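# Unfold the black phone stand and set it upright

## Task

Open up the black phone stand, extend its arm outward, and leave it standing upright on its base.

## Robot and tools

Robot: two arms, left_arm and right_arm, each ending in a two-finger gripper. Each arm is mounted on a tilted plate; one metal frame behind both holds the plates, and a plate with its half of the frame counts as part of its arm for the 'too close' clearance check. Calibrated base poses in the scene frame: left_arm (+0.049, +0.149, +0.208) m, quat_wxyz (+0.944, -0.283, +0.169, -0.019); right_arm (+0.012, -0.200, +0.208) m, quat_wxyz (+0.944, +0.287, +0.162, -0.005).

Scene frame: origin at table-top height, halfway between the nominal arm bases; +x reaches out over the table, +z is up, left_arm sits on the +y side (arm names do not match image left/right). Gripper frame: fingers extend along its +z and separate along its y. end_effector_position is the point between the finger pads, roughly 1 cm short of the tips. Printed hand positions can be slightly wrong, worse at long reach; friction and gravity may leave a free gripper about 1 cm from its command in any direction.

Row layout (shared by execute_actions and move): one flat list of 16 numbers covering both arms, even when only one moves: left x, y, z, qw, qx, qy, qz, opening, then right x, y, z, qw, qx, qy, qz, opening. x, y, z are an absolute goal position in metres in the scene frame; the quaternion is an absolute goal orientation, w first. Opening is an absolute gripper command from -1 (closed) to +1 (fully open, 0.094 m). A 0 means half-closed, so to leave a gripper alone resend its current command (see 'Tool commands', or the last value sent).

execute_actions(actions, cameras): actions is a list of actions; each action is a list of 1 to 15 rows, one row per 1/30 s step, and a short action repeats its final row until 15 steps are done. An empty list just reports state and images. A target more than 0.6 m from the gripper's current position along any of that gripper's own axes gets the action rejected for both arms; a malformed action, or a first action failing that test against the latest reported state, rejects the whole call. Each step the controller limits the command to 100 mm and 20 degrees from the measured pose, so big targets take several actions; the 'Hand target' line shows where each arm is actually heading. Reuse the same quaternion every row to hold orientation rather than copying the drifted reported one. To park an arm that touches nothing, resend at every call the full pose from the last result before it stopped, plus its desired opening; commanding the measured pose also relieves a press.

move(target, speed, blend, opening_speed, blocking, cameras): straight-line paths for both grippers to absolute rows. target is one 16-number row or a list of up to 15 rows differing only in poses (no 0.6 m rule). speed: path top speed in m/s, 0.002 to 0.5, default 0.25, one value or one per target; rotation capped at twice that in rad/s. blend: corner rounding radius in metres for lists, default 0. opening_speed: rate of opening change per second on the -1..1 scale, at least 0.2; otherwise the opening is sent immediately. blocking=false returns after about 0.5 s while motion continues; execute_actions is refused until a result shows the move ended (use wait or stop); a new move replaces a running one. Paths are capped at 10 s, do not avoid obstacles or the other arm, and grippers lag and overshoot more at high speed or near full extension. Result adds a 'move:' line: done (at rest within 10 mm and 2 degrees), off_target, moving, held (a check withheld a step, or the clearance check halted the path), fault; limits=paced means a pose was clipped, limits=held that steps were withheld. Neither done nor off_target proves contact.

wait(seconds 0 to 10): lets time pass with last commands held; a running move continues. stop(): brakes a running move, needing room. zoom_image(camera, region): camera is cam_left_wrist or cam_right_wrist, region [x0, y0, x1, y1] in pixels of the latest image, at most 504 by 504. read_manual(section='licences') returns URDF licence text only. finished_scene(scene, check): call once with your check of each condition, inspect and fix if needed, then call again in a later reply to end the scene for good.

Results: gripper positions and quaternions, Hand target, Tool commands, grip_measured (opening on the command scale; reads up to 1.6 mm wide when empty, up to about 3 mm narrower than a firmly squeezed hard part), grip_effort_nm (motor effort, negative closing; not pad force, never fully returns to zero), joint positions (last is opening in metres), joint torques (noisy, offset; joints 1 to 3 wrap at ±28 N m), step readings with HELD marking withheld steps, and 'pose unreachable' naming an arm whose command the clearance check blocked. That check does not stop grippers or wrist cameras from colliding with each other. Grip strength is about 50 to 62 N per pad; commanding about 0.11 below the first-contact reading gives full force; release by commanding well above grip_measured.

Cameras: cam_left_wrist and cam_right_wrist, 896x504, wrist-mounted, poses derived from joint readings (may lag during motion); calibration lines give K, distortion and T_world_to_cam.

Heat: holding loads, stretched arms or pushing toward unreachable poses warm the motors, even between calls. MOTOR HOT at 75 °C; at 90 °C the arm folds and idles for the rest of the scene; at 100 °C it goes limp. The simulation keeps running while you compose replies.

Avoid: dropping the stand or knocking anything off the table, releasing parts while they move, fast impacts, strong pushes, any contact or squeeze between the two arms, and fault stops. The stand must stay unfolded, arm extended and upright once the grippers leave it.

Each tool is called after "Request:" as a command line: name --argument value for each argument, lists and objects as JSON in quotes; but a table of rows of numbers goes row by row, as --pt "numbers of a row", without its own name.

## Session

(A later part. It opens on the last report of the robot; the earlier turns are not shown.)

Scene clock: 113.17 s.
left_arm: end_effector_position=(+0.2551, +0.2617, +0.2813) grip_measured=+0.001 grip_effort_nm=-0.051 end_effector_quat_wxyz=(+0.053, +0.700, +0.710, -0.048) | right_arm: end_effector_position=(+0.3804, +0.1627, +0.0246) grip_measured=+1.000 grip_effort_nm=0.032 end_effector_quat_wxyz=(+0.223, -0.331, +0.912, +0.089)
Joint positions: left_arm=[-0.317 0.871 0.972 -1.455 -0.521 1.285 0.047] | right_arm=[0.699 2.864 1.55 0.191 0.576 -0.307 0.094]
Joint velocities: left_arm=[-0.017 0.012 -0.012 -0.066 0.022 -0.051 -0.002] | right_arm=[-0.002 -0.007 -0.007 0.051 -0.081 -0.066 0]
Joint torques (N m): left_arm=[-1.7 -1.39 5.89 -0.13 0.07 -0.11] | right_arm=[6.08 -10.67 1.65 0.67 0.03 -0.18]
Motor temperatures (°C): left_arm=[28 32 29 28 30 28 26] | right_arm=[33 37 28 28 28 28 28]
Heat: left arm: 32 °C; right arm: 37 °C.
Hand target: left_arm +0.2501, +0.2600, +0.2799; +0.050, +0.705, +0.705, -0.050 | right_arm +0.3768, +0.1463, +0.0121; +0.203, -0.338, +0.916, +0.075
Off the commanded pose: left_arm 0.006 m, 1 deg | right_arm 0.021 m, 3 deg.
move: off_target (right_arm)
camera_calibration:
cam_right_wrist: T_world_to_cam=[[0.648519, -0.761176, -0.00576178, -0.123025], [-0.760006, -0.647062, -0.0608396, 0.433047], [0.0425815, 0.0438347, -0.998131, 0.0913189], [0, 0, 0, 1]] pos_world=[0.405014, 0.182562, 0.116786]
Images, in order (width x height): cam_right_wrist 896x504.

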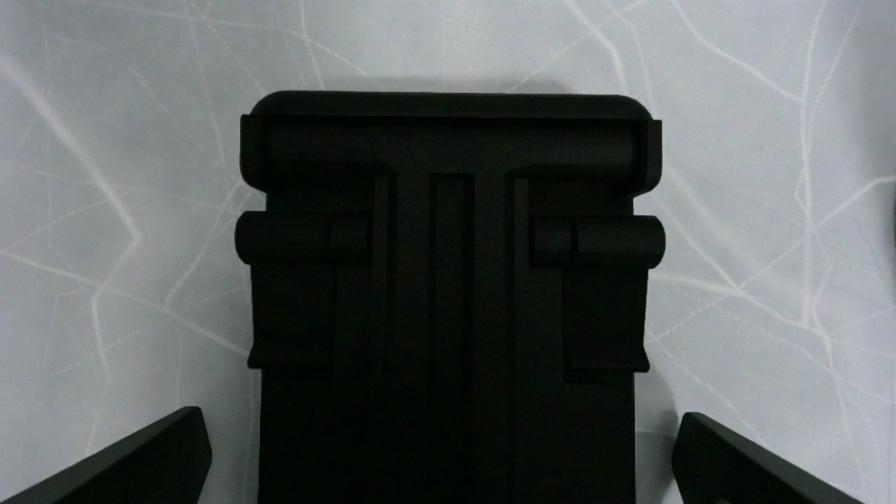

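Request:
move --target '[0.25,0.26,0.28,0.05,0.706,0.706,-0.05,0.0,0.3745,0.145,-0.006,0.203,-0.338,0.916,0.075,1.0]' --speed 0.05 --cameras '["cam_right_wrist"]'

Scene clock: 115.43 s.
left_arm: end_effector_position=(+0.2551, +0.2617, +0.2813) grip_measured=+0.001 grip_effort_nm=-0.051 end_effector_quat_wxyz=(+0.053, +0.700, +0.710, -0.048) | right_arm: end_effector_position=(+0.3936, +0.1615, +0.0246) grip_measured=+1.000 grip_effort_nm=0.037 end_effector_quat_wxyz=(+0.241, -0.321, +0.911, +0.093)
Joint positions: left_arm=[-0.317 0.871 0.972 -1.455 -0.521 1.285 0.047] | right_arm=[0.68 2.864 1.55 0.247 0.564 -0.335 0.094]
Joint velocities: left_arm=[0.012 0.012 -0.012 -0.037 -0.051 0.037 0] | right_arm=[-0.007 -0.012 -0.007 0.037 -0.022 -0.051 0]
Joint torques (N m): left_arm=[-1.63 -1.39 5.87 -0.13 0.04 -0.11] | right_arm=[5.52 -7.84 1.52 0.67 0.04 -0.12]
Motor temperatures (°C): left_arm=[28 32 29 28 29 28 26] | right_arm=[33 37 27 28 28 28 28]
Heat: left arm: 32 °C; right arm: 37 °C.
Hand target: left_arm +0.2501, +0.2600, +0.2799; +0.050, +0.705, +0.705, -0.050 | right_arm +0.3738, +0.1451, -0.0047; +0.203, -0.338, +0.916, +0.075
Off the commanded pose: left_arm 0.006 m, 1 deg | right_arm 0.040 m, 5 deg.
move: off_target (right_arm)
camera_calibration:
cam_right_wrist: T_world_to_cam=[[0.633898, -0.773395, -0.00579752, -0.124755], [-0.770049, -0.630421, -0.097948, 0.444478], [0.0720977, 0.0665534, -0.995175, 0.0754682], [0, 0, 0, 1]] pos_world=[0.41591, 0.178701, 0.117916]
Images, in order (width x height): cam_right_wrist 896x504.

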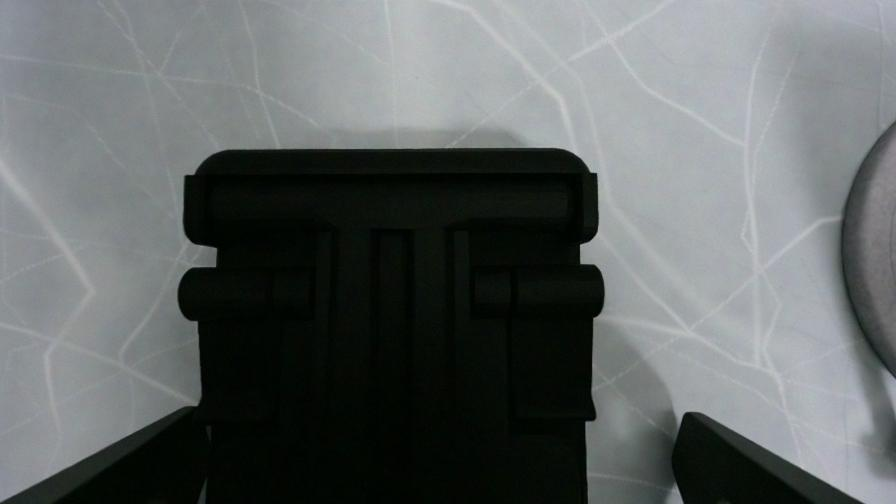

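Request:
move --pt "0.25 0.26 0.28 0.05 0.706 0.706 -0.05 0.0 0.362 0.162 0.07 0.203 -0.338 0.916 0.075 1.0" --pt "0.25 0.26 0.28 0.05 0.706 0.706 -0.05 0.0 0.366 0.160 -0.004 0.203 -0.338 0.916 0.075 1.0" --speed '[0.1,0.06]' --cameras '["cam_right_wrist"]'

Scene clock: 122.50 s.
left_arm: end_effector_position=(+0.2551, +0.2617, +0.2813) grip_measured=+0.001 grip_effort_nm=-0.056 end_effector_quat_wxyz=(+0.053, +0.700, +0.710, -0.048) | right_arm: end_effector_position=(+0.3834, +0.1648, +0.0254) grip_measured=+1.000 grip_effort_nm=0.032 end_effector_quat_wxyz=(+0.228, -0.320, +0.915, +0.087)
Joint positions: left_arm=[-0.317 0.871 0.972 -1.455 -0.521 1.285 0.047] | right_arm=[0.703 2.872 1.562 0.2 0.586 -0.291 0.094]
Joint velocities: left_arm=[0.002 -0.007 -0.017 -0.051 -0.037 0.022 0] | right_arm=[-0.002 -0.002 -0.002 -0.051 -0.066 -0.007 0]
Joint torques (N m): left_arm=[-1.65 -1.37 5.87 -0.14 0.06 -0.09] | right_arm=[6.84 -6.05 3.58 0.79 -0.04 -0.21]
Motor temperatures (°C): left_arm=[28 32 29 28 29 28 26] | right_arm=[32 37 27 28 28 28 28]
Heat: left arm: 32 °C; right arm: 37 °C.
Hand target: left_arm +0.2501, +0.2600, +0.2799; +0.050, +0.705, +0.705, -0.050 | right_arm +0.3649, +0.1596, -0.0025; +0.203, -0.337, +0.916, +0.076
Off the commanded pose: left_arm 0.006 m, 1 deg | right_arm 0.034 m, 4 deg.
move: off_target (right_arm)
camera_calibration:
cam_right_wrist: T_world_to_cam=[[0.630445, -0.776218, -0.00501372, -0.113887], [-0.774561, -0.628649, -0.069683, 0.43953], [0.0509373, 0.0478147, -0.997557, 0.0880569], [0, 0, 0, 1]] pos_world=[0.407757, 0.183698, 0.117898]
Images, in order (width x height): cam_right_wrist 896x504.

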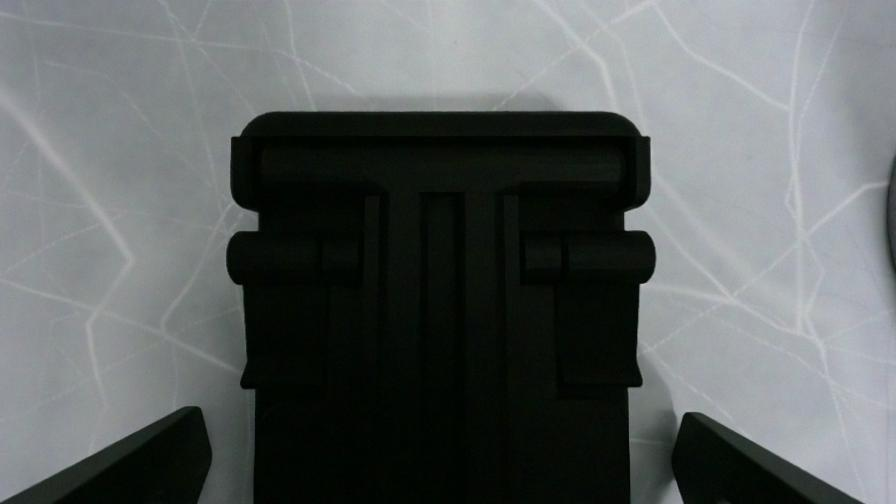

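Request:
move --target '[0.25,0.26,0.28,0.05,0.706,0.706,-0.05,0.0,0.370,0.160,0.018,0.203,-0.338,0.916,0.075,0.15]' --speed 0.05 --opening_speed 0.5 --cameras '["cam_right_wrist"]'

Scene clock: 133.60 s.
left_arm: end_effector_position=(+0.2551, +0.2617, +0.2813) grip_measured=+0.001 grip_effort_nm=-0.051 end_effector_quat_wxyz=(+0.053, +0.700, +0.710, -0.048) | right_arm: end_effector_position=(+0.3823, +0.1647, +0.0248) grip_measured=+0.490 grip_effort_nm=-0.984 end_effector_quat_wxyz=(+0.226, -0.321, +0.915, +0.088)
Joint positions: left_arm=[-0.317 0.871 0.972 -1.455 -0.521 1.285 0.047] | right_arm=[0.703 2.872 1.562 0.194 0.584 -0.29 0.07]
Joint velocities: left_arm=[0.002 -0.012 -0.002 -0.081 0.037 0.051 0] | right_arm=[-0.012 0.022 -0.002 0.022 -0.007 -0.022 0]
Joint torques (N m): left_arm=[-1.61 -1.43 5.79 -0.14 0.07 -0.1] | right_arm=[8.8 -9.47 3.55 0.23 0.08 0.02]
Motor temperatures (°C): left_arm=[28 32 29 28 29 28 26] | right_arm=[32 37 27 29 28 28 28]
Heat: left arm: 32 °C; right arm: 37 °C.
Hand target: left_arm +0.2501, +0.2600, +0.2799; +0.050, +0.705, +0.705, -0.050 | right_arm +0.3701, +0.1601, +0.0180; +0.204, -0.338, +0.916, +0.075
Off the commanded pose: left_arm 0.006 m, 1 deg | right_arm 0.015 m, 4 deg.
move: off_target (right_arm)
camera_calibration:
cam_right_wrist: T_world_to_cam=[[0.63247, -0.774549, -0.00745854, -0.11429], [-0.773197, -0.630732, -0.065903, 0.438309], [0.0463408, 0.0474486, -0.997798, 0.0893606], [0, 0, 0, 1]] pos_world=[0.407043, 0.183692, 0.117197]
Images, in order (width x height): cam_right_wrist 896x504.

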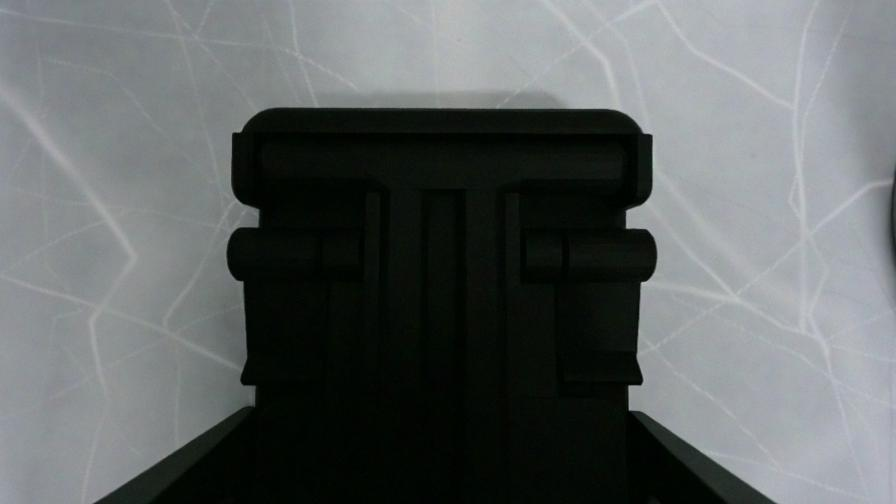

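Request:
move --pt "0.25 0.28 0.28 0.05 0.706 0.706 -0.05 0.0 0.360 0.145 0.026 0.203 -0.338 0.916 0.075 0.15" --pt "0.25 0.28 0.28 0.05 0.706 0.706 -0.05 0.0 0.277 -0.03 0.024 0.153 -0.6905 0.6905 0.153 0.15" --speed 0.08

Scene clock: 144.07 s.
left_arm: end_effector_position=(+0.2468, +0.2801, +0.2752) grip_measured=+0.001 grip_effort_nm=-0.056 end_effector_quat_wxyz=(+0.035, +0.711, +0.700, -0.051) | right_arm: end_effector_position=(+0.2801, -0.0238, +0.0204) grip_measured=+0.490 grip_effort_nm=-0.984 end_effector_quat_wxyz=(-0.161, +0.682, -0.699, -0.141)
Joint positions: left_arm=[-0.174 0.841 0.972 -1.449 -0.503 1.453 0.047] | right_arm=[0.35 2.302 0.758 0.263 0.251 -1.324 0.07]
Joint velocities: left_arm=[-0.012 -0.022 0.032 -0.051 -0.037 -0.051 0.001] | right_arm=[0.012 -0.002 0.002 0.022 -0.037 -0.007 0]
Joint torques (N m): left_arm=[0.29 -2.25 8.9 -0.09 0.24 0.05] | right_arm=[5.27 -8.03 0.23 -0.09 -0.32 -0.17]
Motor temperatures (°C): left_arm=[28 32 30 28 29 28 26] | right_arm=[32 38 27 28 28 28 29]
Heat: left arm: 32 °C; right arm: 38 °C.
Hand target: left_arm +0.2498, +0.2808, +0.2798; +0.048, +0.706, +0.705, -0.049 | right_arm +0.2747, -0.0293, +0.0221; -0.153, +0.689, -0.693, -0.149
Off the commanded pose: left_arm 0.006 m, 2 deg | right_arm 0.008 m, 2 deg.
move: done
camera_calibration:
cam_left_wrist: T_world_to_cam=[[-0.999943, -0.00575098, 0.00894901, 0.244447], [-0.00265754, 0.949641, 0.313328, -0.310078], [-0.0103003, 0.313287, -0.949603, 0.262368], [0, 0, 0, 1]] pos_world=[0.246312, 0.213672, 0.344114]
cam_right_wrist: T_world_to_cam=[[0.999277, -0.022376, 0.0307406, -0.281332], [-0.0221676, -0.999729, -0.00710274, 0.0196977], [0.0308912, 0.00641616, -0.999502, 0.102], [0, 0, 0, 1]] pos_world=[0.278414, 0.0127429, 0.110738]

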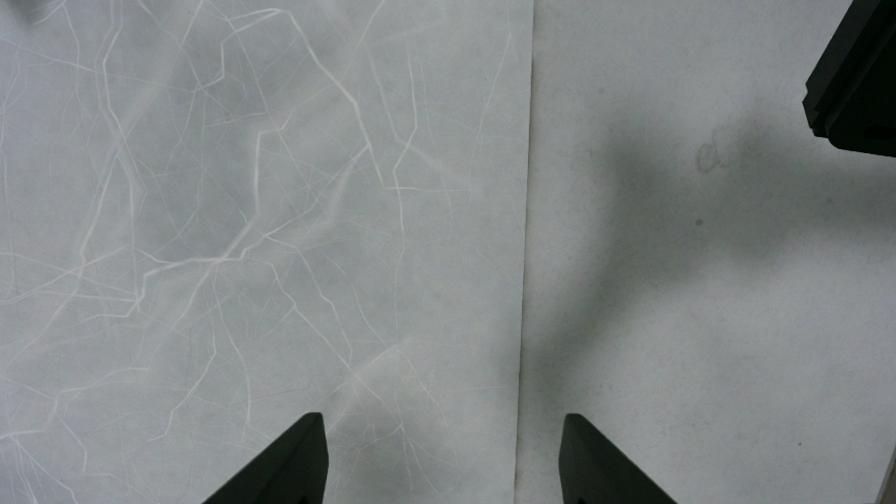

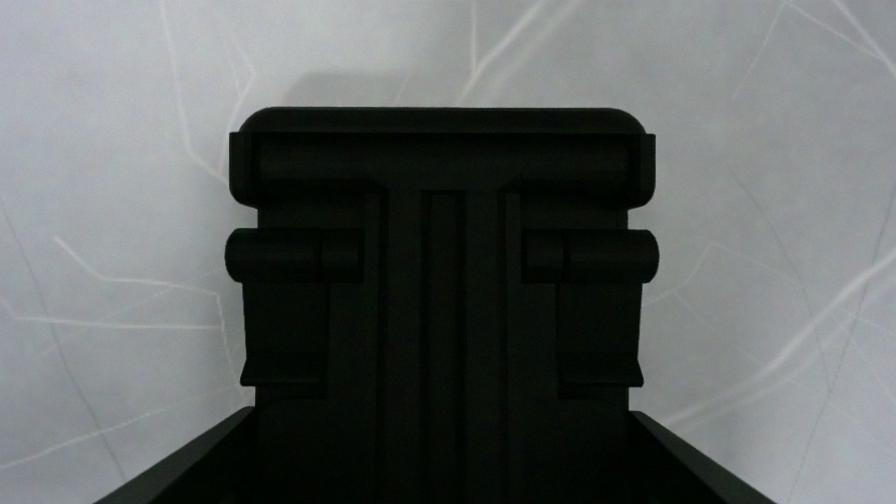

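Request:
move --target '[0.25,0.28,0.28,0.05,0.706,0.706,-0.05,0.0,0.275,-0.029,0.024,0.153,-0.6905,0.6905,0.153,0.95]' --speed 0.05 --opening_speed 1.0 --cameras '[]'

Request:
move --pt "0.25 0.28 0.28 0.05 0.706 0.706 -0.05 0.0 0.275 -0.045 0.08 0.153 -0.6905 0.6905 0.153 0.95" --pt "0.25 0.28 0.28 0.05 0.706 0.706 -0.05 0.0 0.272 -0.19 0.09 0.4055 -0.5793 0.5793 0.4055 0.95" --speed '[0.1,0.2]'

Scene clock: 158.40 s.
left_arm: end_effector_position=(+0.2468, +0.2799, +0.2753) grip_measured=+0.001 grip_effort_nm=-0.046 end_effector_quat_wxyz=(+0.035, +0.711, +0.700, -0.051) | right_arm: end_effector_position=(+0.2742, -0.0254, +0.0200) grip_measured=+0.948 grip_effort_nm=0.168 end_effector_quat_wxyz=(-0.152, +0.689, -0.693, -0.147)
Joint positions: left_arm=[-0.174 0.841 0.972 -1.448 -0.502 1.453 0.047] | right_arm=[0.349 2.3 0.758 0.235 0.25 -1.331 0.091]
Joint velocities: left_arm=[0.017 0.022 0.007 -0.11 0.007 0.007 0.001] | right_arm=[0.012 0.012 -0.027 -0.037 -0.007 -0.007 0]
Joint torques (N m): left_arm=[0.03 -2.29 8.91 -0.09 0.25 0.03] | right_arm=[5.27 -8.27 0.49 0.01 -0.46 -0.16]
Motor temperatures (°C): left_arm=[28 32 30 28 30 28 26] | right_arm=[32 39 27 28 29 28 29]
Heat: left arm: 32 °C; right arm: 39 °C.
Hand target: left_arm +0.2500, +0.2801, +0.2800; +0.050, +0.705, +0.705, -0.050 | right_arm +0.2748, -0.0288, +0.0239; -0.153, +0.690, -0.691, -0.153
Off the commanded pose: left_arm 0.006 m, 2 deg | right_arm 0.005 m, 1 deg.
move: done
No camera images: "cameras" was empty.

Scene clock: 161.87 s.
left_arm: end_effector_position=(+0.2468, +0.2799, +0.2753) grip_measured=+0.001 grip_effort_nm=-0.046 end_effector_quat_wxyz=(+0.035, +0.711, +0.700, -0.051) | right_arm: end_effector_position=(+0.2720, -0.1988, +0.0885) grip_measured=+0.948 grip_effort_nm=0.168 end_effector_quat_wxyz=(-0.342, +0.567, -0.654, -0.367)
Joint positions: left_arm=[-0.174 0.841 0.972 -1.448 -0.502 1.453 0.047] | right_arm=[-0.466 1.791 0.815 -0.57 -0.552 -2.076 0.091]
Joint velocities: left_arm=[0.002 0.012 -0.017 -0.022 -0.022 0.007 0] | right_arm=[-0.002 -0.012 0.012 0.022 0.051 -0.051 -0.001]
Joint torques (N m): left_arm=[0.08 -2.3 8.84 -0.11 0.27 0.02] | right_arm=[2.81 -5.27 0.73 -1.05 -0.74 -0.14]
Motor temperatures (°C): left_arm=[28 32 30 28 30 28 26] | right_arm=[32 39 27 28 29 28 29]
Heat: left arm: 32 °C; right arm: 39 °C.
Hand target: left_arm +0.2499, +0.2802, +0.2800; +0.050, +0.705, +0.705, -0.050 | right_arm +0.2702, -0.1943, +0.0901; +0.349, -0.560, +0.648, +0.381
Off the commanded pose: left_arm 0.006 m, 2 deg | right_arm 0.009 m, 12 deg.
joint sent to its limit (right arm) — joint 6 (wrist roll), lower limit. The joint targets are off in position and orientation.
move: off_target (right_arm)
camera_calibration:
cam_left_wrist: T_world_to_cam=[[-0.999943, -0.00597198, 0.00880223, 0.244607], [-0.00292543, 0.950008, 0.312213, -0.309613], [-0.0102267, 0.312169, -0.949971, 0.262854], [0, 0, 0, 1]] pos_world=[0.246375, 0.213541, 0.344216]
cam_right_wrist: T_world_to_cam=[[0.992778, -0.0877685, -0.0817885, -0.280547], [-0.119066, -0.804342, -0.582114, -0.0387977], [-0.0146946, 0.587648, -0.808983, 0.28252], [0, 0, 0, 1]] pos_world=[0.278052, -0.221852, 0.183024]

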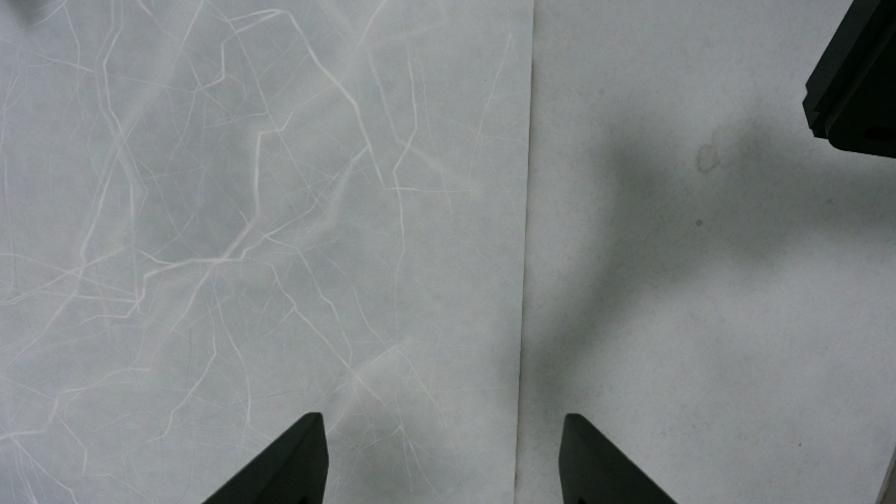

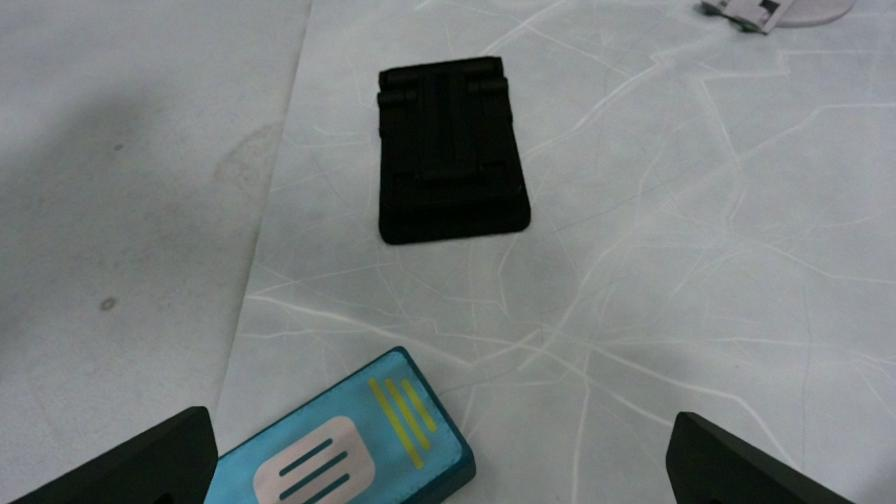

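Request:
zoom_image --camera "cam_right_wrist" --region '[350, 40, 560, 260]'

Scaled by 2.291.

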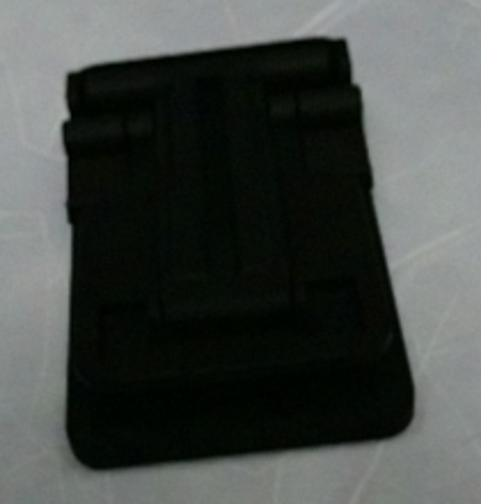

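Request:
move --target '[0.25,0.28,0.28,0.05,0.706,0.706,-0.05,0.0,0.181,-0.10,0.12,0.60,-0.285,0.644,0.381,0.0]' --speed 0.15 --cameras '["cam_right_wrist"]'

Request:
zoom_image --camera "cam_right_wrist" --region '[400, 200, 800, 504]'

Scene clock: 172.73 s.
left_arm: end_effector_position=(+0.2468, +0.2799, +0.2753) grip_measured=+0.001 grip_effort_nm=-0.051 end_effector_quat_wxyz=(+0.035, +0.711, +0.700, -0.051) | right_arm: end_effector_position=(+0.1835, -0.1001, +0.1107) grip_measured=+0.002 grip_effort_nm=-0.071 end_effector_quat_wxyz=(+0.575, -0.292, +0.668, +0.371)
Joint positions: left_arm=[-0.174 0.841 0.972 -1.448 -0.502 1.453 0.047] | right_arm=[-0.719 2.474 0.244 0.622 -1.23 -2.077 0.047]
Joint velocities: left_arm=[-0.002 0.017 -0.007 -0.022 -0.022 -0.022 -0.001] | right_arm=[-0.012 0.007 -0.002 0.007 -0.081 0.007 0]
Joint torques (N m): left_arm=[-0.02 -2.18 8.91 -0.06 0.25 0.03] | right_arm=[1.16 -1.42 -6.04 -0.6 -0.83 -0.18]
Motor temperatures (°C): left_arm=[28 32 30 28 30 28 26] | right_arm=[31 37 27 28 29 28 29]
Heat: left arm: 32 °C; right arm: 37 °C.
Hand target: left_arm +0.2499, +0.2802, +0.2800; +0.050, +0.705, +0.705, -0.050 | right_arm +0.1815, -0.0988, +0.1162; +0.583, -0.282, +0.665, +0.371
Off the commanded pose: left_arm 0.006 m, 2 deg | right_arm 0.010 m, 4 deg.
joint sent to its limit (right arm) — joint 6 (wrist roll), lower limit. The joint targets are off in position and orientation.
move: off_target (right_arm)
camera_calibration:
cam_right_wrist: T_world_to_cam=[[0.816002, -0.558171, -0.150285, -0.189255], [-0.374385, -0.312237, -0.873123, 0.171301], [0.440428, 0.768735, -0.463756, 0.137557], [0, 0, 0, 1]] pos_world=[0.157981, -0.157895, 0.184918]
Images, in order (width x height): cam_right_wrist 896x504.

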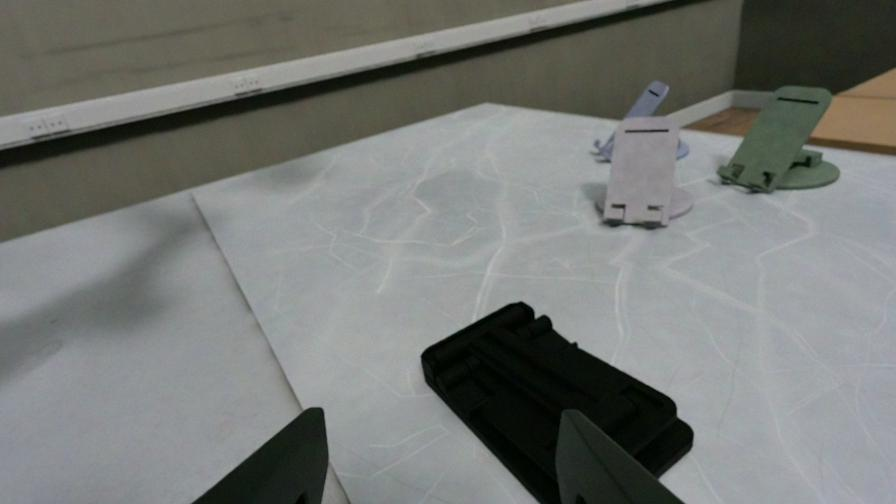

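Scaled by 1.260.

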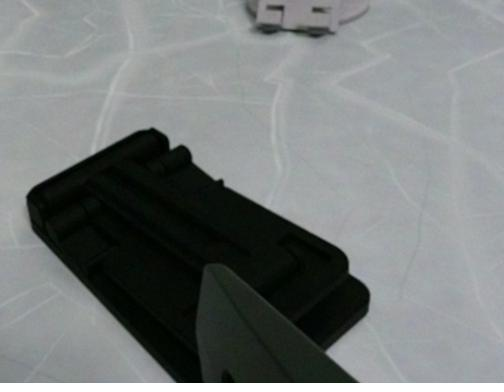

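Request:
move --pt "0.25 0.28 0.28 0.05 0.706 0.706 -0.05 0.0 0.225 -0.10 0.13 0.02 -0.7068 0.7068 0.02 0.0" --pt "0.25 0.28 0.28 0.05 0.706 0.706 -0.05 0.0 0.225 -0.107 0.06 0.02 -0.7068 0.7068 0.02 0.0" --speed 0.2 --cameras '["cam_right_wrist"]'

Scene clock: 207.10 s.
left_arm: end_effector_position=(+0.2468, +0.2799, +0.2753) grip_measured=+0.001 grip_effort_nm=-0.051 end_effector_quat_wxyz=(+0.035, +0.711, +0.700, -0.051) | right_arm: end_effector_position=(+0.2330, -0.0987, +0.0699) grip_measured=+0.002 grip_effort_nm=-0.076 end_effector_quat_wxyz=(-0.035, +0.699, -0.714, -0.028)
Joint positions: left_arm=[-0.174 0.841 0.972 -1.448 -0.501 1.453 0.047] | right_arm=[0.512 2.024 0.59 -0.067 0.597 -1.088 0.047]
Joint velocities: left_arm=[-0.017 -0.012 -0.017 -0.037 0.022 -0.007 0] | right_arm=[0.007 0.007 0.007 0.11 0.037 0.037 0]
Joint torques (N m): left_arm=[-0.06 -2.33 8.9 -0.08 0.25 0.02] | right_arm=[4.07 -3.14 0.85 0.28 -0.02 -0.12]
Motor temperatures (°C): left_arm=[28 32 31 28 30 28 26] | right_arm=[31 33 29 28 29 28 28]
Heat: left arm: 32 °C; right arm: 33 °C.
Hand target: left_arm +0.2499, +0.2801, +0.2800; +0.050, +0.705, +0.705, -0.050 | right_arm +0.2247, -0.1013, +0.0638; -0.024, +0.705, -0.708, -0.029
Off the commanded pose: left_arm 0.006 m, 2 deg | right_arm 0.015 m, 2 deg.
move: off_target (right_arm)
camera_calibration:
cam_right_wrist: T_world_to_cam=[[0.999791, -0.0131553, 0.0156691, -0.23557], [-0.0175753, -0.944303, 0.328609, -0.0748825], [0.0104734, -0.328815, -0.944336, 0.121286], [0, 0, 0, 1]] pos_world=[0.232935, -0.0339301, 0.142833]
Images, in order (width x height): cam_right_wrist 896x504.

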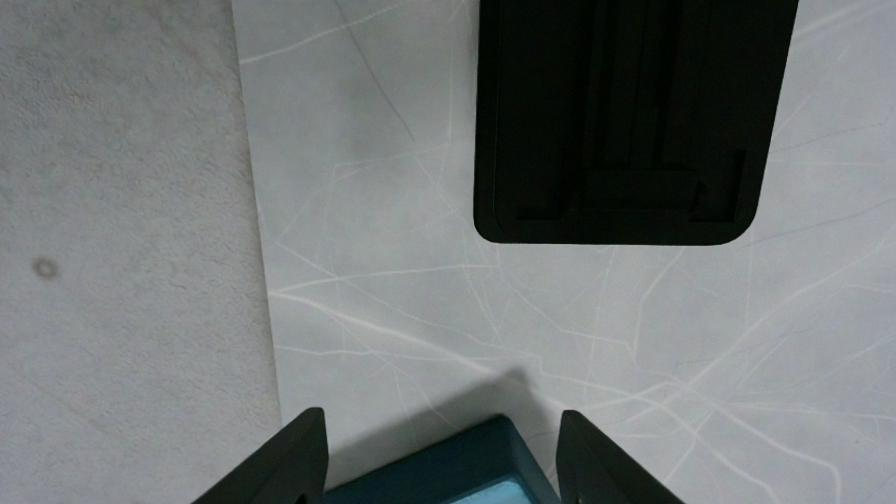

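Request:
move --pt "0.25 0.28 0.28 0.05 0.706 0.706 -0.05 0.0 0.222 -0.112 0.014 0.02 -0.7068 0.7068 0.02 0.0" --pt "0.25 0.28 0.28 0.05 0.706 0.706 -0.05 0.0 0.217 -0.275 0.018 0.02 -0.7068 0.7068 0.02 0.0" --speed 0.08 --cameras '["cam_right_wrist"]'

Scene clock: 213.50 s.
left_arm: end_effector_position=(+0.2468, +0.2799, +0.2753) grip_measured=+0.001 grip_effort_nm=-0.051 end_effector_quat_wxyz=(+0.035, +0.711, +0.700, -0.051) | right_arm: end_effector_position=(+0.2161, -0.2796, +0.0156) grip_measured=+0.002 grip_effort_nm=-0.071 end_effector_quat_wxyz=(-0.013, +0.706, -0.708, -0.004)
Joint positions: left_arm=[-0.174 0.841 0.972 -1.448 -0.501 1.453 0.047] | right_arm=[-0.3 1.673 0.336 0.292 0.411 -1.997 0.047]
Joint velocities: left_arm=[-0.012 0.002 0.002 -0.007 0.037 -0.007 -0.001] | right_arm=[-0.007 0.002 0.002 -0.022 -0.022 -0.066 0.001]
Joint torques (N m): left_arm=[0.01 -2.24 8.87 -0.11 0.25 0.02] | right_arm=[1.65 -6.37 -0.05 -0.15 -0.28 -0.11]
Motor temperatures (°C): left_arm=[28 32 31 28 30 28 26] | right_arm=[31 34 28 28 29 28 28]
Heat: left arm: 32 °C; right arm: 34 °C.
Hand target: left_arm +0.2499, +0.2802, +0.2800; +0.050, +0.705, +0.705, -0.050 | right_arm +0.2165, -0.2792, +0.0175; -0.020, +0.708, -0.706, -0.010
Off the commanded pose: left_arm 0.006 m, 2 deg | right_arm 0.005 m, 2 deg.
move: done
camera_calibration:
cam_right_wrist: T_world_to_cam=[[0.999824, 0.0045374, 0.018217, -0.215323], [-0.00290669, -0.921238, 0.388989, -0.225846], [0.0185472, -0.388974, -0.921062, -0.00825295], [0, 0, 0, 1]] pos_world=[0.214781, -0.210291, 0.0841726]
Images, in order (width x height): cam_right_wrist 896x504.

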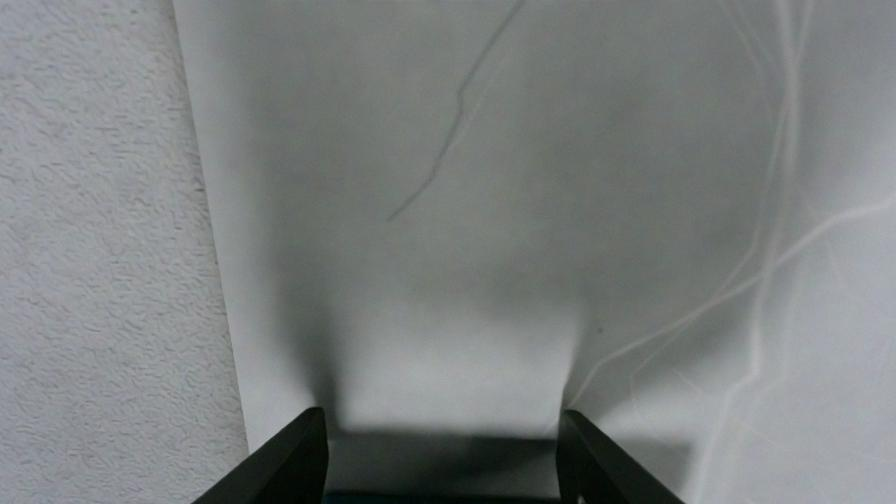

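Request:
move --pt "0.265 0.12 0.2 0.092 0.701 0.701 -0.092 0.0 0.217 -0.27 0.07 0.02 -0.7068 0.7068 0.02 0.0" --pt "0.271 -0.025 0.10 0.092 0.701 0.701 -0.092 0.0 0.23 -0.26 0.14 0.2706 -0.6533 0.6533 0.2706 0.0" --speed 0.2

Scene clock: 223.27 s.
left_arm: end_effector_position=(+0.2723, -0.0206, +0.0981) grip_measured=+0.001 grip_effort_nm=-0.051 end_effector_quat_wxyz=(+0.092, +0.696, +0.706, -0.091) | right_arm: end_effector_position=(+0.2316, -0.2651, +0.1412) grip_measured=+0.002 grip_effort_nm=-0.071 end_effector_quat_wxyz=(-0.229, +0.644, -0.687, -0.245)
Joint positions: left_arm=[-0.633 2.038 0.681 -0.114 -0.461 0.953 0.047] | right_arm=[-0.477 1.261 0.69 -0.785 -0.234 -2.077 0.047]
Joint velocities: left_arm=[-0.002 -0.002 0.002 -0.022 -0.066 -0.022 0] | right_arm=[-0.017 0.007 0.002 -0.037 -0.007 0.007 -0.001]
Joint torques (N m): left_arm=[-7.21 -4.36 5.98 0.27 0.18 -0.1] | right_arm=[1.31 -3.08 3.03 -0.77 -0.68 -0.17]
Motor temperatures (°C): left_arm=[28 32 31 28 30 28 26] | right_arm=[31 34 28 28 29 28 28]
Heat: left arm: 32 °C; right arm: 34 °C.
Hand target: left_arm +0.2713, -0.0290, +0.0996; +0.097, +0.700, +0.702, -0.093 | right_arm +0.2296, -0.2598, +0.1421; -0.236, +0.640, -0.681, -0.264
Off the commanded pose: left_arm 0.005 m, 1 deg | right_arm 0.005 m, 7 deg.
joint sent to its limit (right arm) — joint 6 (wrist roll), lower limit. The joint targets are off in orientation, not in position.
move: off_target (right_arm)
camera_calibration:
cam_left_wrist: T_world_to_cam=[[-0.999199, -0.0391231, -0.00841315, 0.270659], [-0.0399962, 0.983203, 0.178081, 0.0552312], [0.00130477, 0.178274, -0.98398, 0.186035], [0, 0, 0, 1]] pos_world=[0.272409, -0.0768796, 0.175496]
cam_right_wrist: T_world_to_cam=[[0.9984, -0.0462461, -0.0325528, -0.23917], [-0.0530733, -0.964994, -0.256847, -0.170089], [-0.019535, 0.258164, -0.965904, 0.299452], [0, 0, 0, 1]] pos_world=[0.235609, -0.252503, 0.237769]

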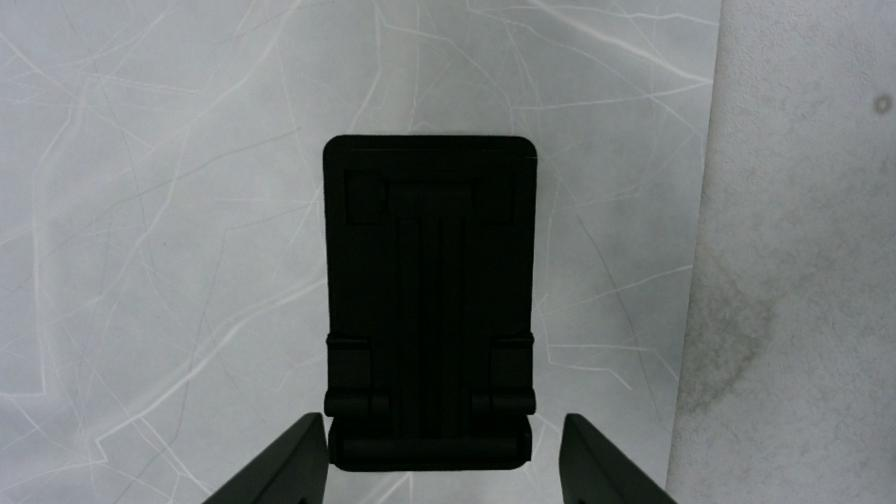

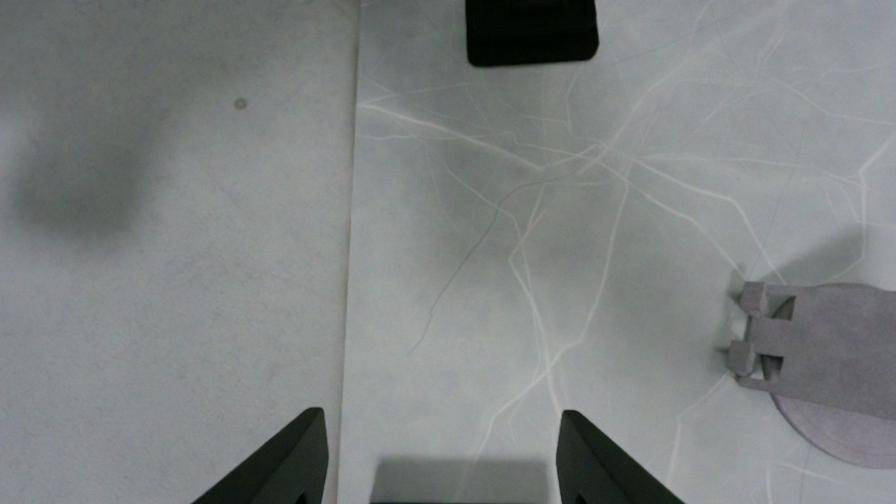

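Request:
move --target '[0.2765,-0.034,0.045,0.092,0.701,0.701,-0.092,0.0,0.23,-0.26,0.14,0.2706,-0.6533,0.6533,0.2706,0.0]' --speed 0.1 --cameras '["cam_left_wrist"]'

Request:
zoom_image --camera "cam_left_wrist" --region '[250, 204, 650, 504]'

Scene clock: 228.33 s.
left_arm: end_effector_position=(+0.2778, -0.0309, +0.0493) grip_measured=+0.001 grip_effort_nm=-0.051 end_effector_quat_wxyz=(+0.093, +0.701, +0.702, -0.084) | right_arm: end_effector_position=(+0.2304, -0.2638, +0.1403) grip_measured=+0.002 grip_effort_nm=-0.081 end_effector_quat_wxyz=(-0.228, +0.644, -0.686, -0.250)
Joint positions: left_arm=[-0.539 2.236 0.709 0.107 -0.461 1.074 0.047] | right_arm=[-0.477 1.269 0.69 -0.786 -0.234 -2.077 0.047]
Joint velocities: left_arm=[-0.007 0.012 -0.007 -0.051 0.022 -0.007 -0.001] | right_arm=[-0.012 0.012 0.007 -0.022 -0.051 -0.007 0]
Joint torques (N m): left_arm=[-4.88 -4.86 4.51 0.22 0.29 0.06] | right_arm=[1.14 -3.07 3.34 -0.72 -0.62 -0.14]
Motor temperatures (°C): left_arm=[28 32 31 28 29 28 26] | right_arm=[30 34 28 28 29 28 28]
Heat: left arm: 32 °C; right arm: 34 °C.
Hand target: left_arm +0.2763, -0.0335, +0.0446; +0.091, +0.701, +0.701, -0.091 | right_arm +0.2304, -0.2597, +0.1402; -0.236, +0.641, -0.681, -0.264
Off the commanded pose: left_arm 0.005 m, 1 deg | right_arm 0.004 m, 7 deg.
joint sent to its limit (right arm) — joint 6 (wrist roll), lower limit. The joint targets are off in orientation, not in position.
move: off_target (right_arm)
camera_calibration:
cam_left_wrist: T_world_to_cam=[[-0.999374, -0.0277718, -0.0219161, 0.276346], [-0.0313559, 0.982201, 0.185197, 0.0715028], [0.0163828, 0.185768, -0.982457, 0.135824], [0, 0, 0, 1]] pos_world=[0.27619, -0.0877873, 0.126256]
Images, in order (width x height): cam_left_wrist 896x504.

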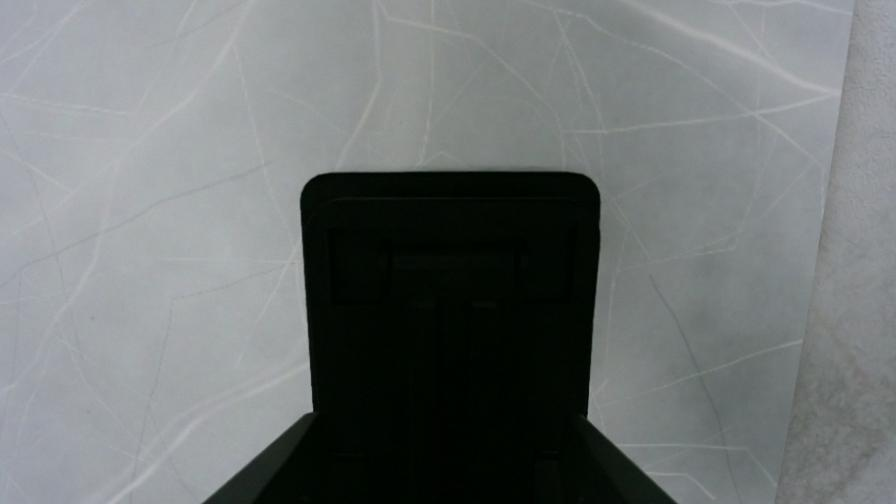

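Scaled by 1.260.

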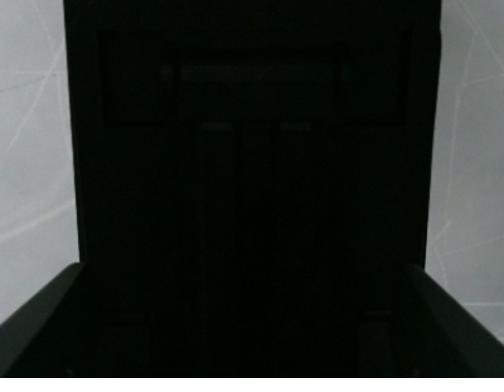

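Request:
move --target '[0.275,-0.039,0.018,0.092,0.701,0.701,-0.092,0.0,0.23,-0.26,0.14,0.2706,-0.6533,0.6533,0.2706,0.0]' --speed 0.05 --cameras '["cam_left_wrist"]'

Scene clock: 232.00 s.
left_arm: end_effector_position=(+0.2767, -0.0334, +0.0311) grip_measured=+0.001 grip_effort_nm=-0.037 end_effector_quat_wxyz=(+0.091, +0.705, +0.699, -0.081) | right_arm: end_effector_position=(+0.2304, -0.2638, +0.1403) grip_measured=+0.002 grip_effort_nm=-0.066 end_effector_quat_wxyz=(-0.228, +0.644, -0.686, -0.250)
Joint positions: left_arm=[-0.508 2.31 0.723 0.179 -0.464 1.116 0.047] | right_arm=[-0.477 1.269 0.69 -0.786 -0.234 -2.077 0.047]
Joint velocities: left_arm=[0.007 -0.027 -0.007 -0.007 -0.037 0.037 -0.001] | right_arm=[0.007 -0.002 -0.007 -0.037 -0.037 0.037 0]
Joint torques (N m): left_arm=[-3.51 -2.82 4.51 0.61 0.37 0.16] | right_arm=[1.25 -3.37 3.21 -0.7 -0.65 -0.14]
Motor temperatures (°C): left_arm=[29 32 30 28 30 28 26] | right_arm=[30 34 28 28 29 28 28]
Heat: left arm: 32 °C; right arm: 34 °C.
Hand target: left_arm +0.2745, -0.0380, +0.0186; +0.091, +0.701, +0.701, -0.092 | right_arm +0.2304, -0.2597, +0.1402; -0.236, +0.641, -0.681, -0.264
Off the commanded pose: left_arm 0.014 m, 1 deg | right_arm 0.004 m, 7 deg.
joint sent to its limit (right arm) — joint 6 (wrist roll), lower limit. The joint targets are off in orientation, not in position.
move: off_target (left_arm, right_arm)
camera_calibration:
cam_left_wrist: T_world_to_cam=[[-0.999518, -0.0176332, -0.0255368, 0.275267], [-0.0222443, 0.980878, 0.193349, 0.0744217], [0.0216391, 0.193824, -0.980798, 0.117224], [0, 0, 0, 1]] pos_world=[0.274253, -0.0908656, 0.107614]
Images, in order (width x height): cam_left_wrist 896x504.

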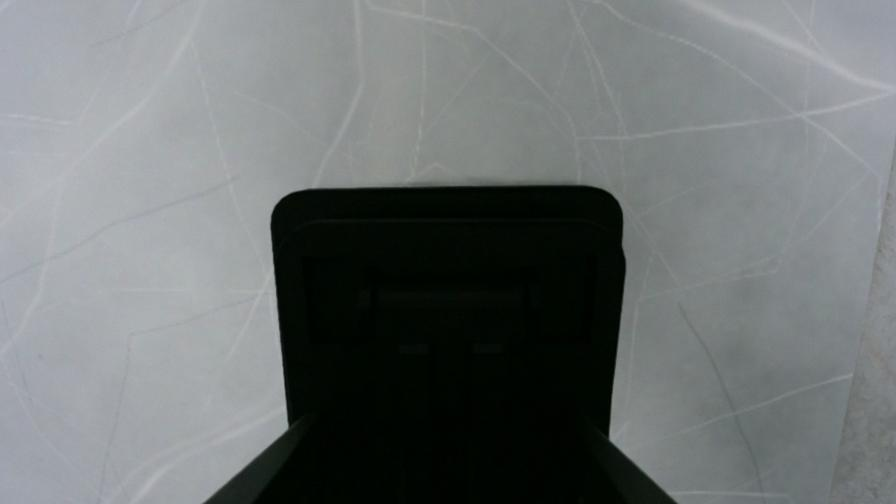

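Request:
execute_actions --actions '[]'

Scene clock: 245.13 s.
left_arm: end_effector_position=(+0.2767, -0.0334, +0.0311) grip_measured=+0.001 grip_effort_nm=-0.037 end_effector_quat_wxyz=(+0.091, +0.705, +0.699, -0.081) | right_arm: end_effector_position=(+0.2304, -0.2638, +0.1403) grip_measured=+0.002 grip_effort_nm=-0.071 end_effector_quat_wxyz=(-0.228, +0.644, -0.686, -0.250)
Joint positions: left_arm=[-0.508 2.31 0.723 0.179 -0.464 1.116 0.047] | right_arm=[-0.477 1.269 0.69 -0.786 -0.234 -2.077 0.047]
Joint velocities: left_arm=[0.007 -0.002 -0.002 0.007 0.022 0.037 0] | right_arm=[0.002 0.017 -0.002 -0.037 0.007 0.037 0.001]
Joint torques (N m): left_arm=[-3.41 -2.81 4.57 0.62 0.39 0.15] | right_arm=[1.11 -3.26 3.08 -0.71 -0.65 -0.14]
Motor temperatures (°C): left_arm=[28 32 30 29 30 28 26] | right_arm=[30 33 28 28 29 28 28]
Heat: left arm: 32 °C; right arm: 33 °C.
Hand target: left_arm +0.2744, -0.0380, +0.0186; +0.091, +0.701, +0.701, -0.092 | right_arm +0.2304, -0.2597, +0.1402; -0.236, +0.641, -0.681, -0.264
Tool commands: left_gripper/opening=+0.0 right_gripper/opening=+0.0
Off the commanded pose: left_arm 0.014 m, 1 deg | right_arm 0.004 m, 7 deg.
camera_calibration:
cam_left_wrist: T_world_to_cam=[[-0.999518, -0.0176332, -0.0255368, 0.275267], [-0.0222443, 0.980878, 0.193349, 0.0744217], [0.0216391, 0.193824, -0.980798, 0.117224], [0, 0, 0, 1]] pos_world=[0.274253, -0.0908656, 0.107614]
cam_right_wrist: T_world_to_cam=[[0.998296, -0.0427915, -0.0396761, -0.236048], [-0.0517191, -0.963696, -0.261944, -0.168344], [-0.0270267, 0.26355, -0.964267, 0.301129], [0, 0, 0, 1]] pos_world=[0.235077, -0.251695, 0.236907]

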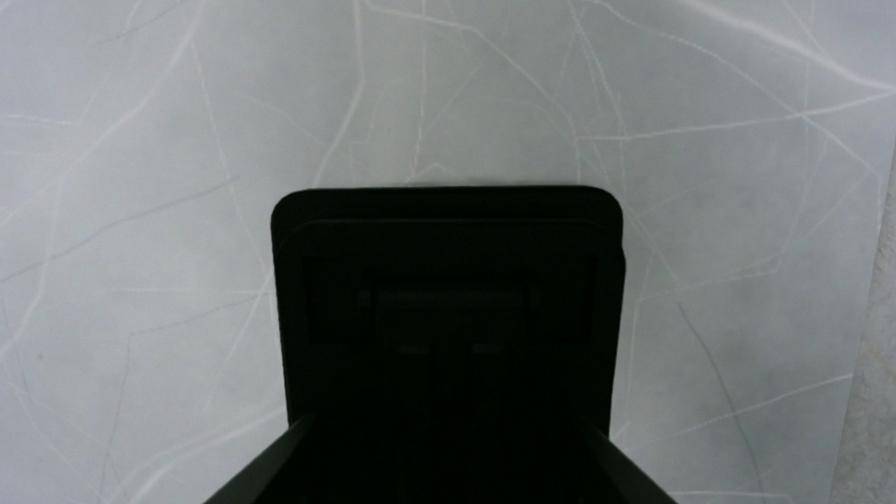

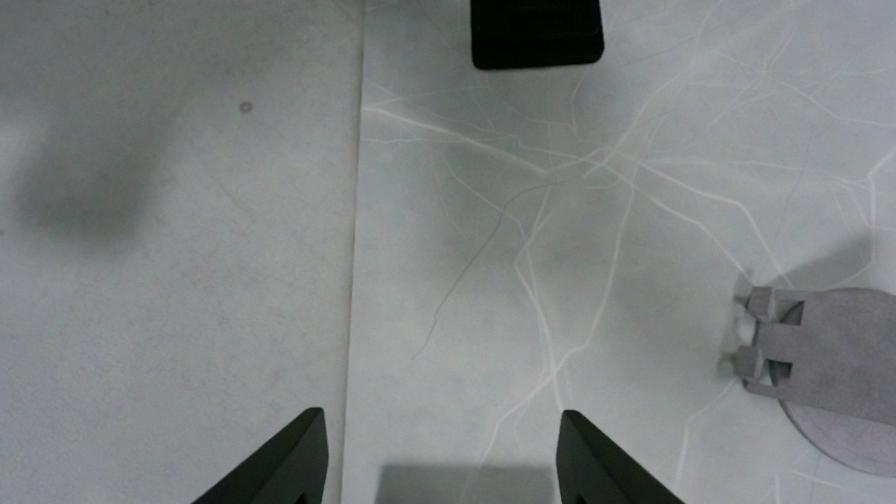

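Request:
move --target '[0.275,-0.039,0.015,0.092,0.701,0.701,-0.092,-0.7,0.23,-0.26,0.14,0.2706,-0.6533,0.6533,0.2706,0]' --opening_speed 0.7 --cameras '["cam_left_wrist"]'

Scene clock: 248.07 s.
left_arm: end_effector_position=(+0.2760, -0.0351, +0.0304) grip_measured=-0.482 grip_effort_nm=-1.009 end_effector_quat_wxyz=(+0.093, +0.711, +0.692, -0.084) | right_arm: end_effector_position=(+0.2304, -0.2638, +0.1403) grip_measured=+0.002 grip_effort_nm=-0.071 end_effector_quat_wxyz=(-0.228, +0.644, -0.686, -0.250)
Joint positions: left_arm=[-0.507 2.315 0.725 0.182 -0.455 1.136 0.024] | right_arm=[-0.477 1.269 0.69 -0.786 -0.234 -2.077 0.047]
Joint velocities: left_arm=[0.002 0.002 -0.002 0.066 0.022 0.022 0.001] | right_arm=[0.012 0.012 0.012 0.007 0.022 -0.051 0]
Joint torques (N m): left_arm=[-3.14 -2.54 4.48 0.72 0.32 0.03] | right_arm=[1.36 -3.33 3.14 -0.77 -0.64 -0.15]
Motor temperatures (°C): left_arm=[28 32 30 29 30 28 26] | right_arm=[30 33 28 28 29 28 28]
Heat: left arm: 32 °C; right arm: 33 °C.
Hand target: left_arm +0.2746, -0.0382, +0.0160; +0.092, +0.701, +0.701, -0.092 | right_arm +0.2304, -0.2597, +0.1402; -0.236, +0.641, -0.681, -0.264
Off the commanded pose: left_arm 0.016 m, 2 deg | right_arm 0.004 m, 7 deg.
joint sent to its limit (right arm) — joint 6 (wrist roll), lower limit. The joint targets are off in orientation, not in position.
move: off_target (left_arm, right_arm)
camera_calibration:
cam_left_wrist: T_world_to_cam=[[-0.999661, 0.00102101, -0.0260089, 0.275304], [-0.0038412, 0.982503, 0.186207, 0.0714524], [0.0257439, 0.186244, -0.982166, 0.115491], [0, 0, 0, 1]] pos_world=[0.272512, -0.0919928, 0.107287]
Images, in order (width x height): cam_left_wrist 896x504.

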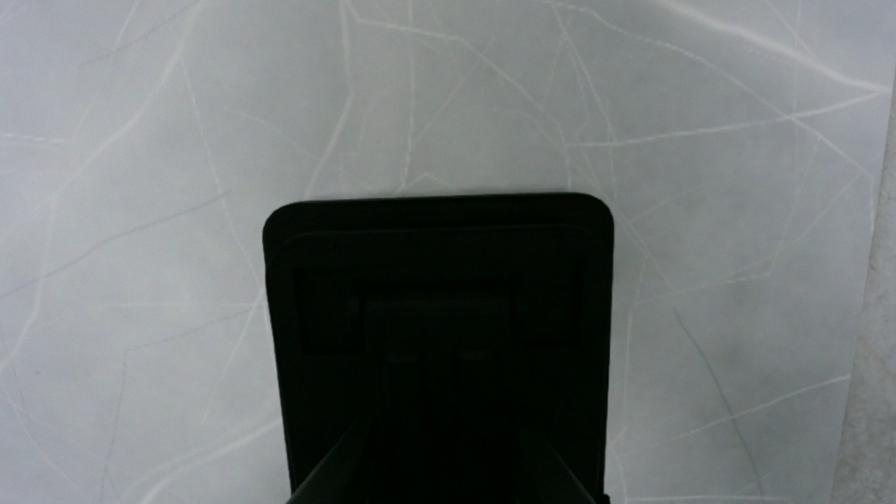

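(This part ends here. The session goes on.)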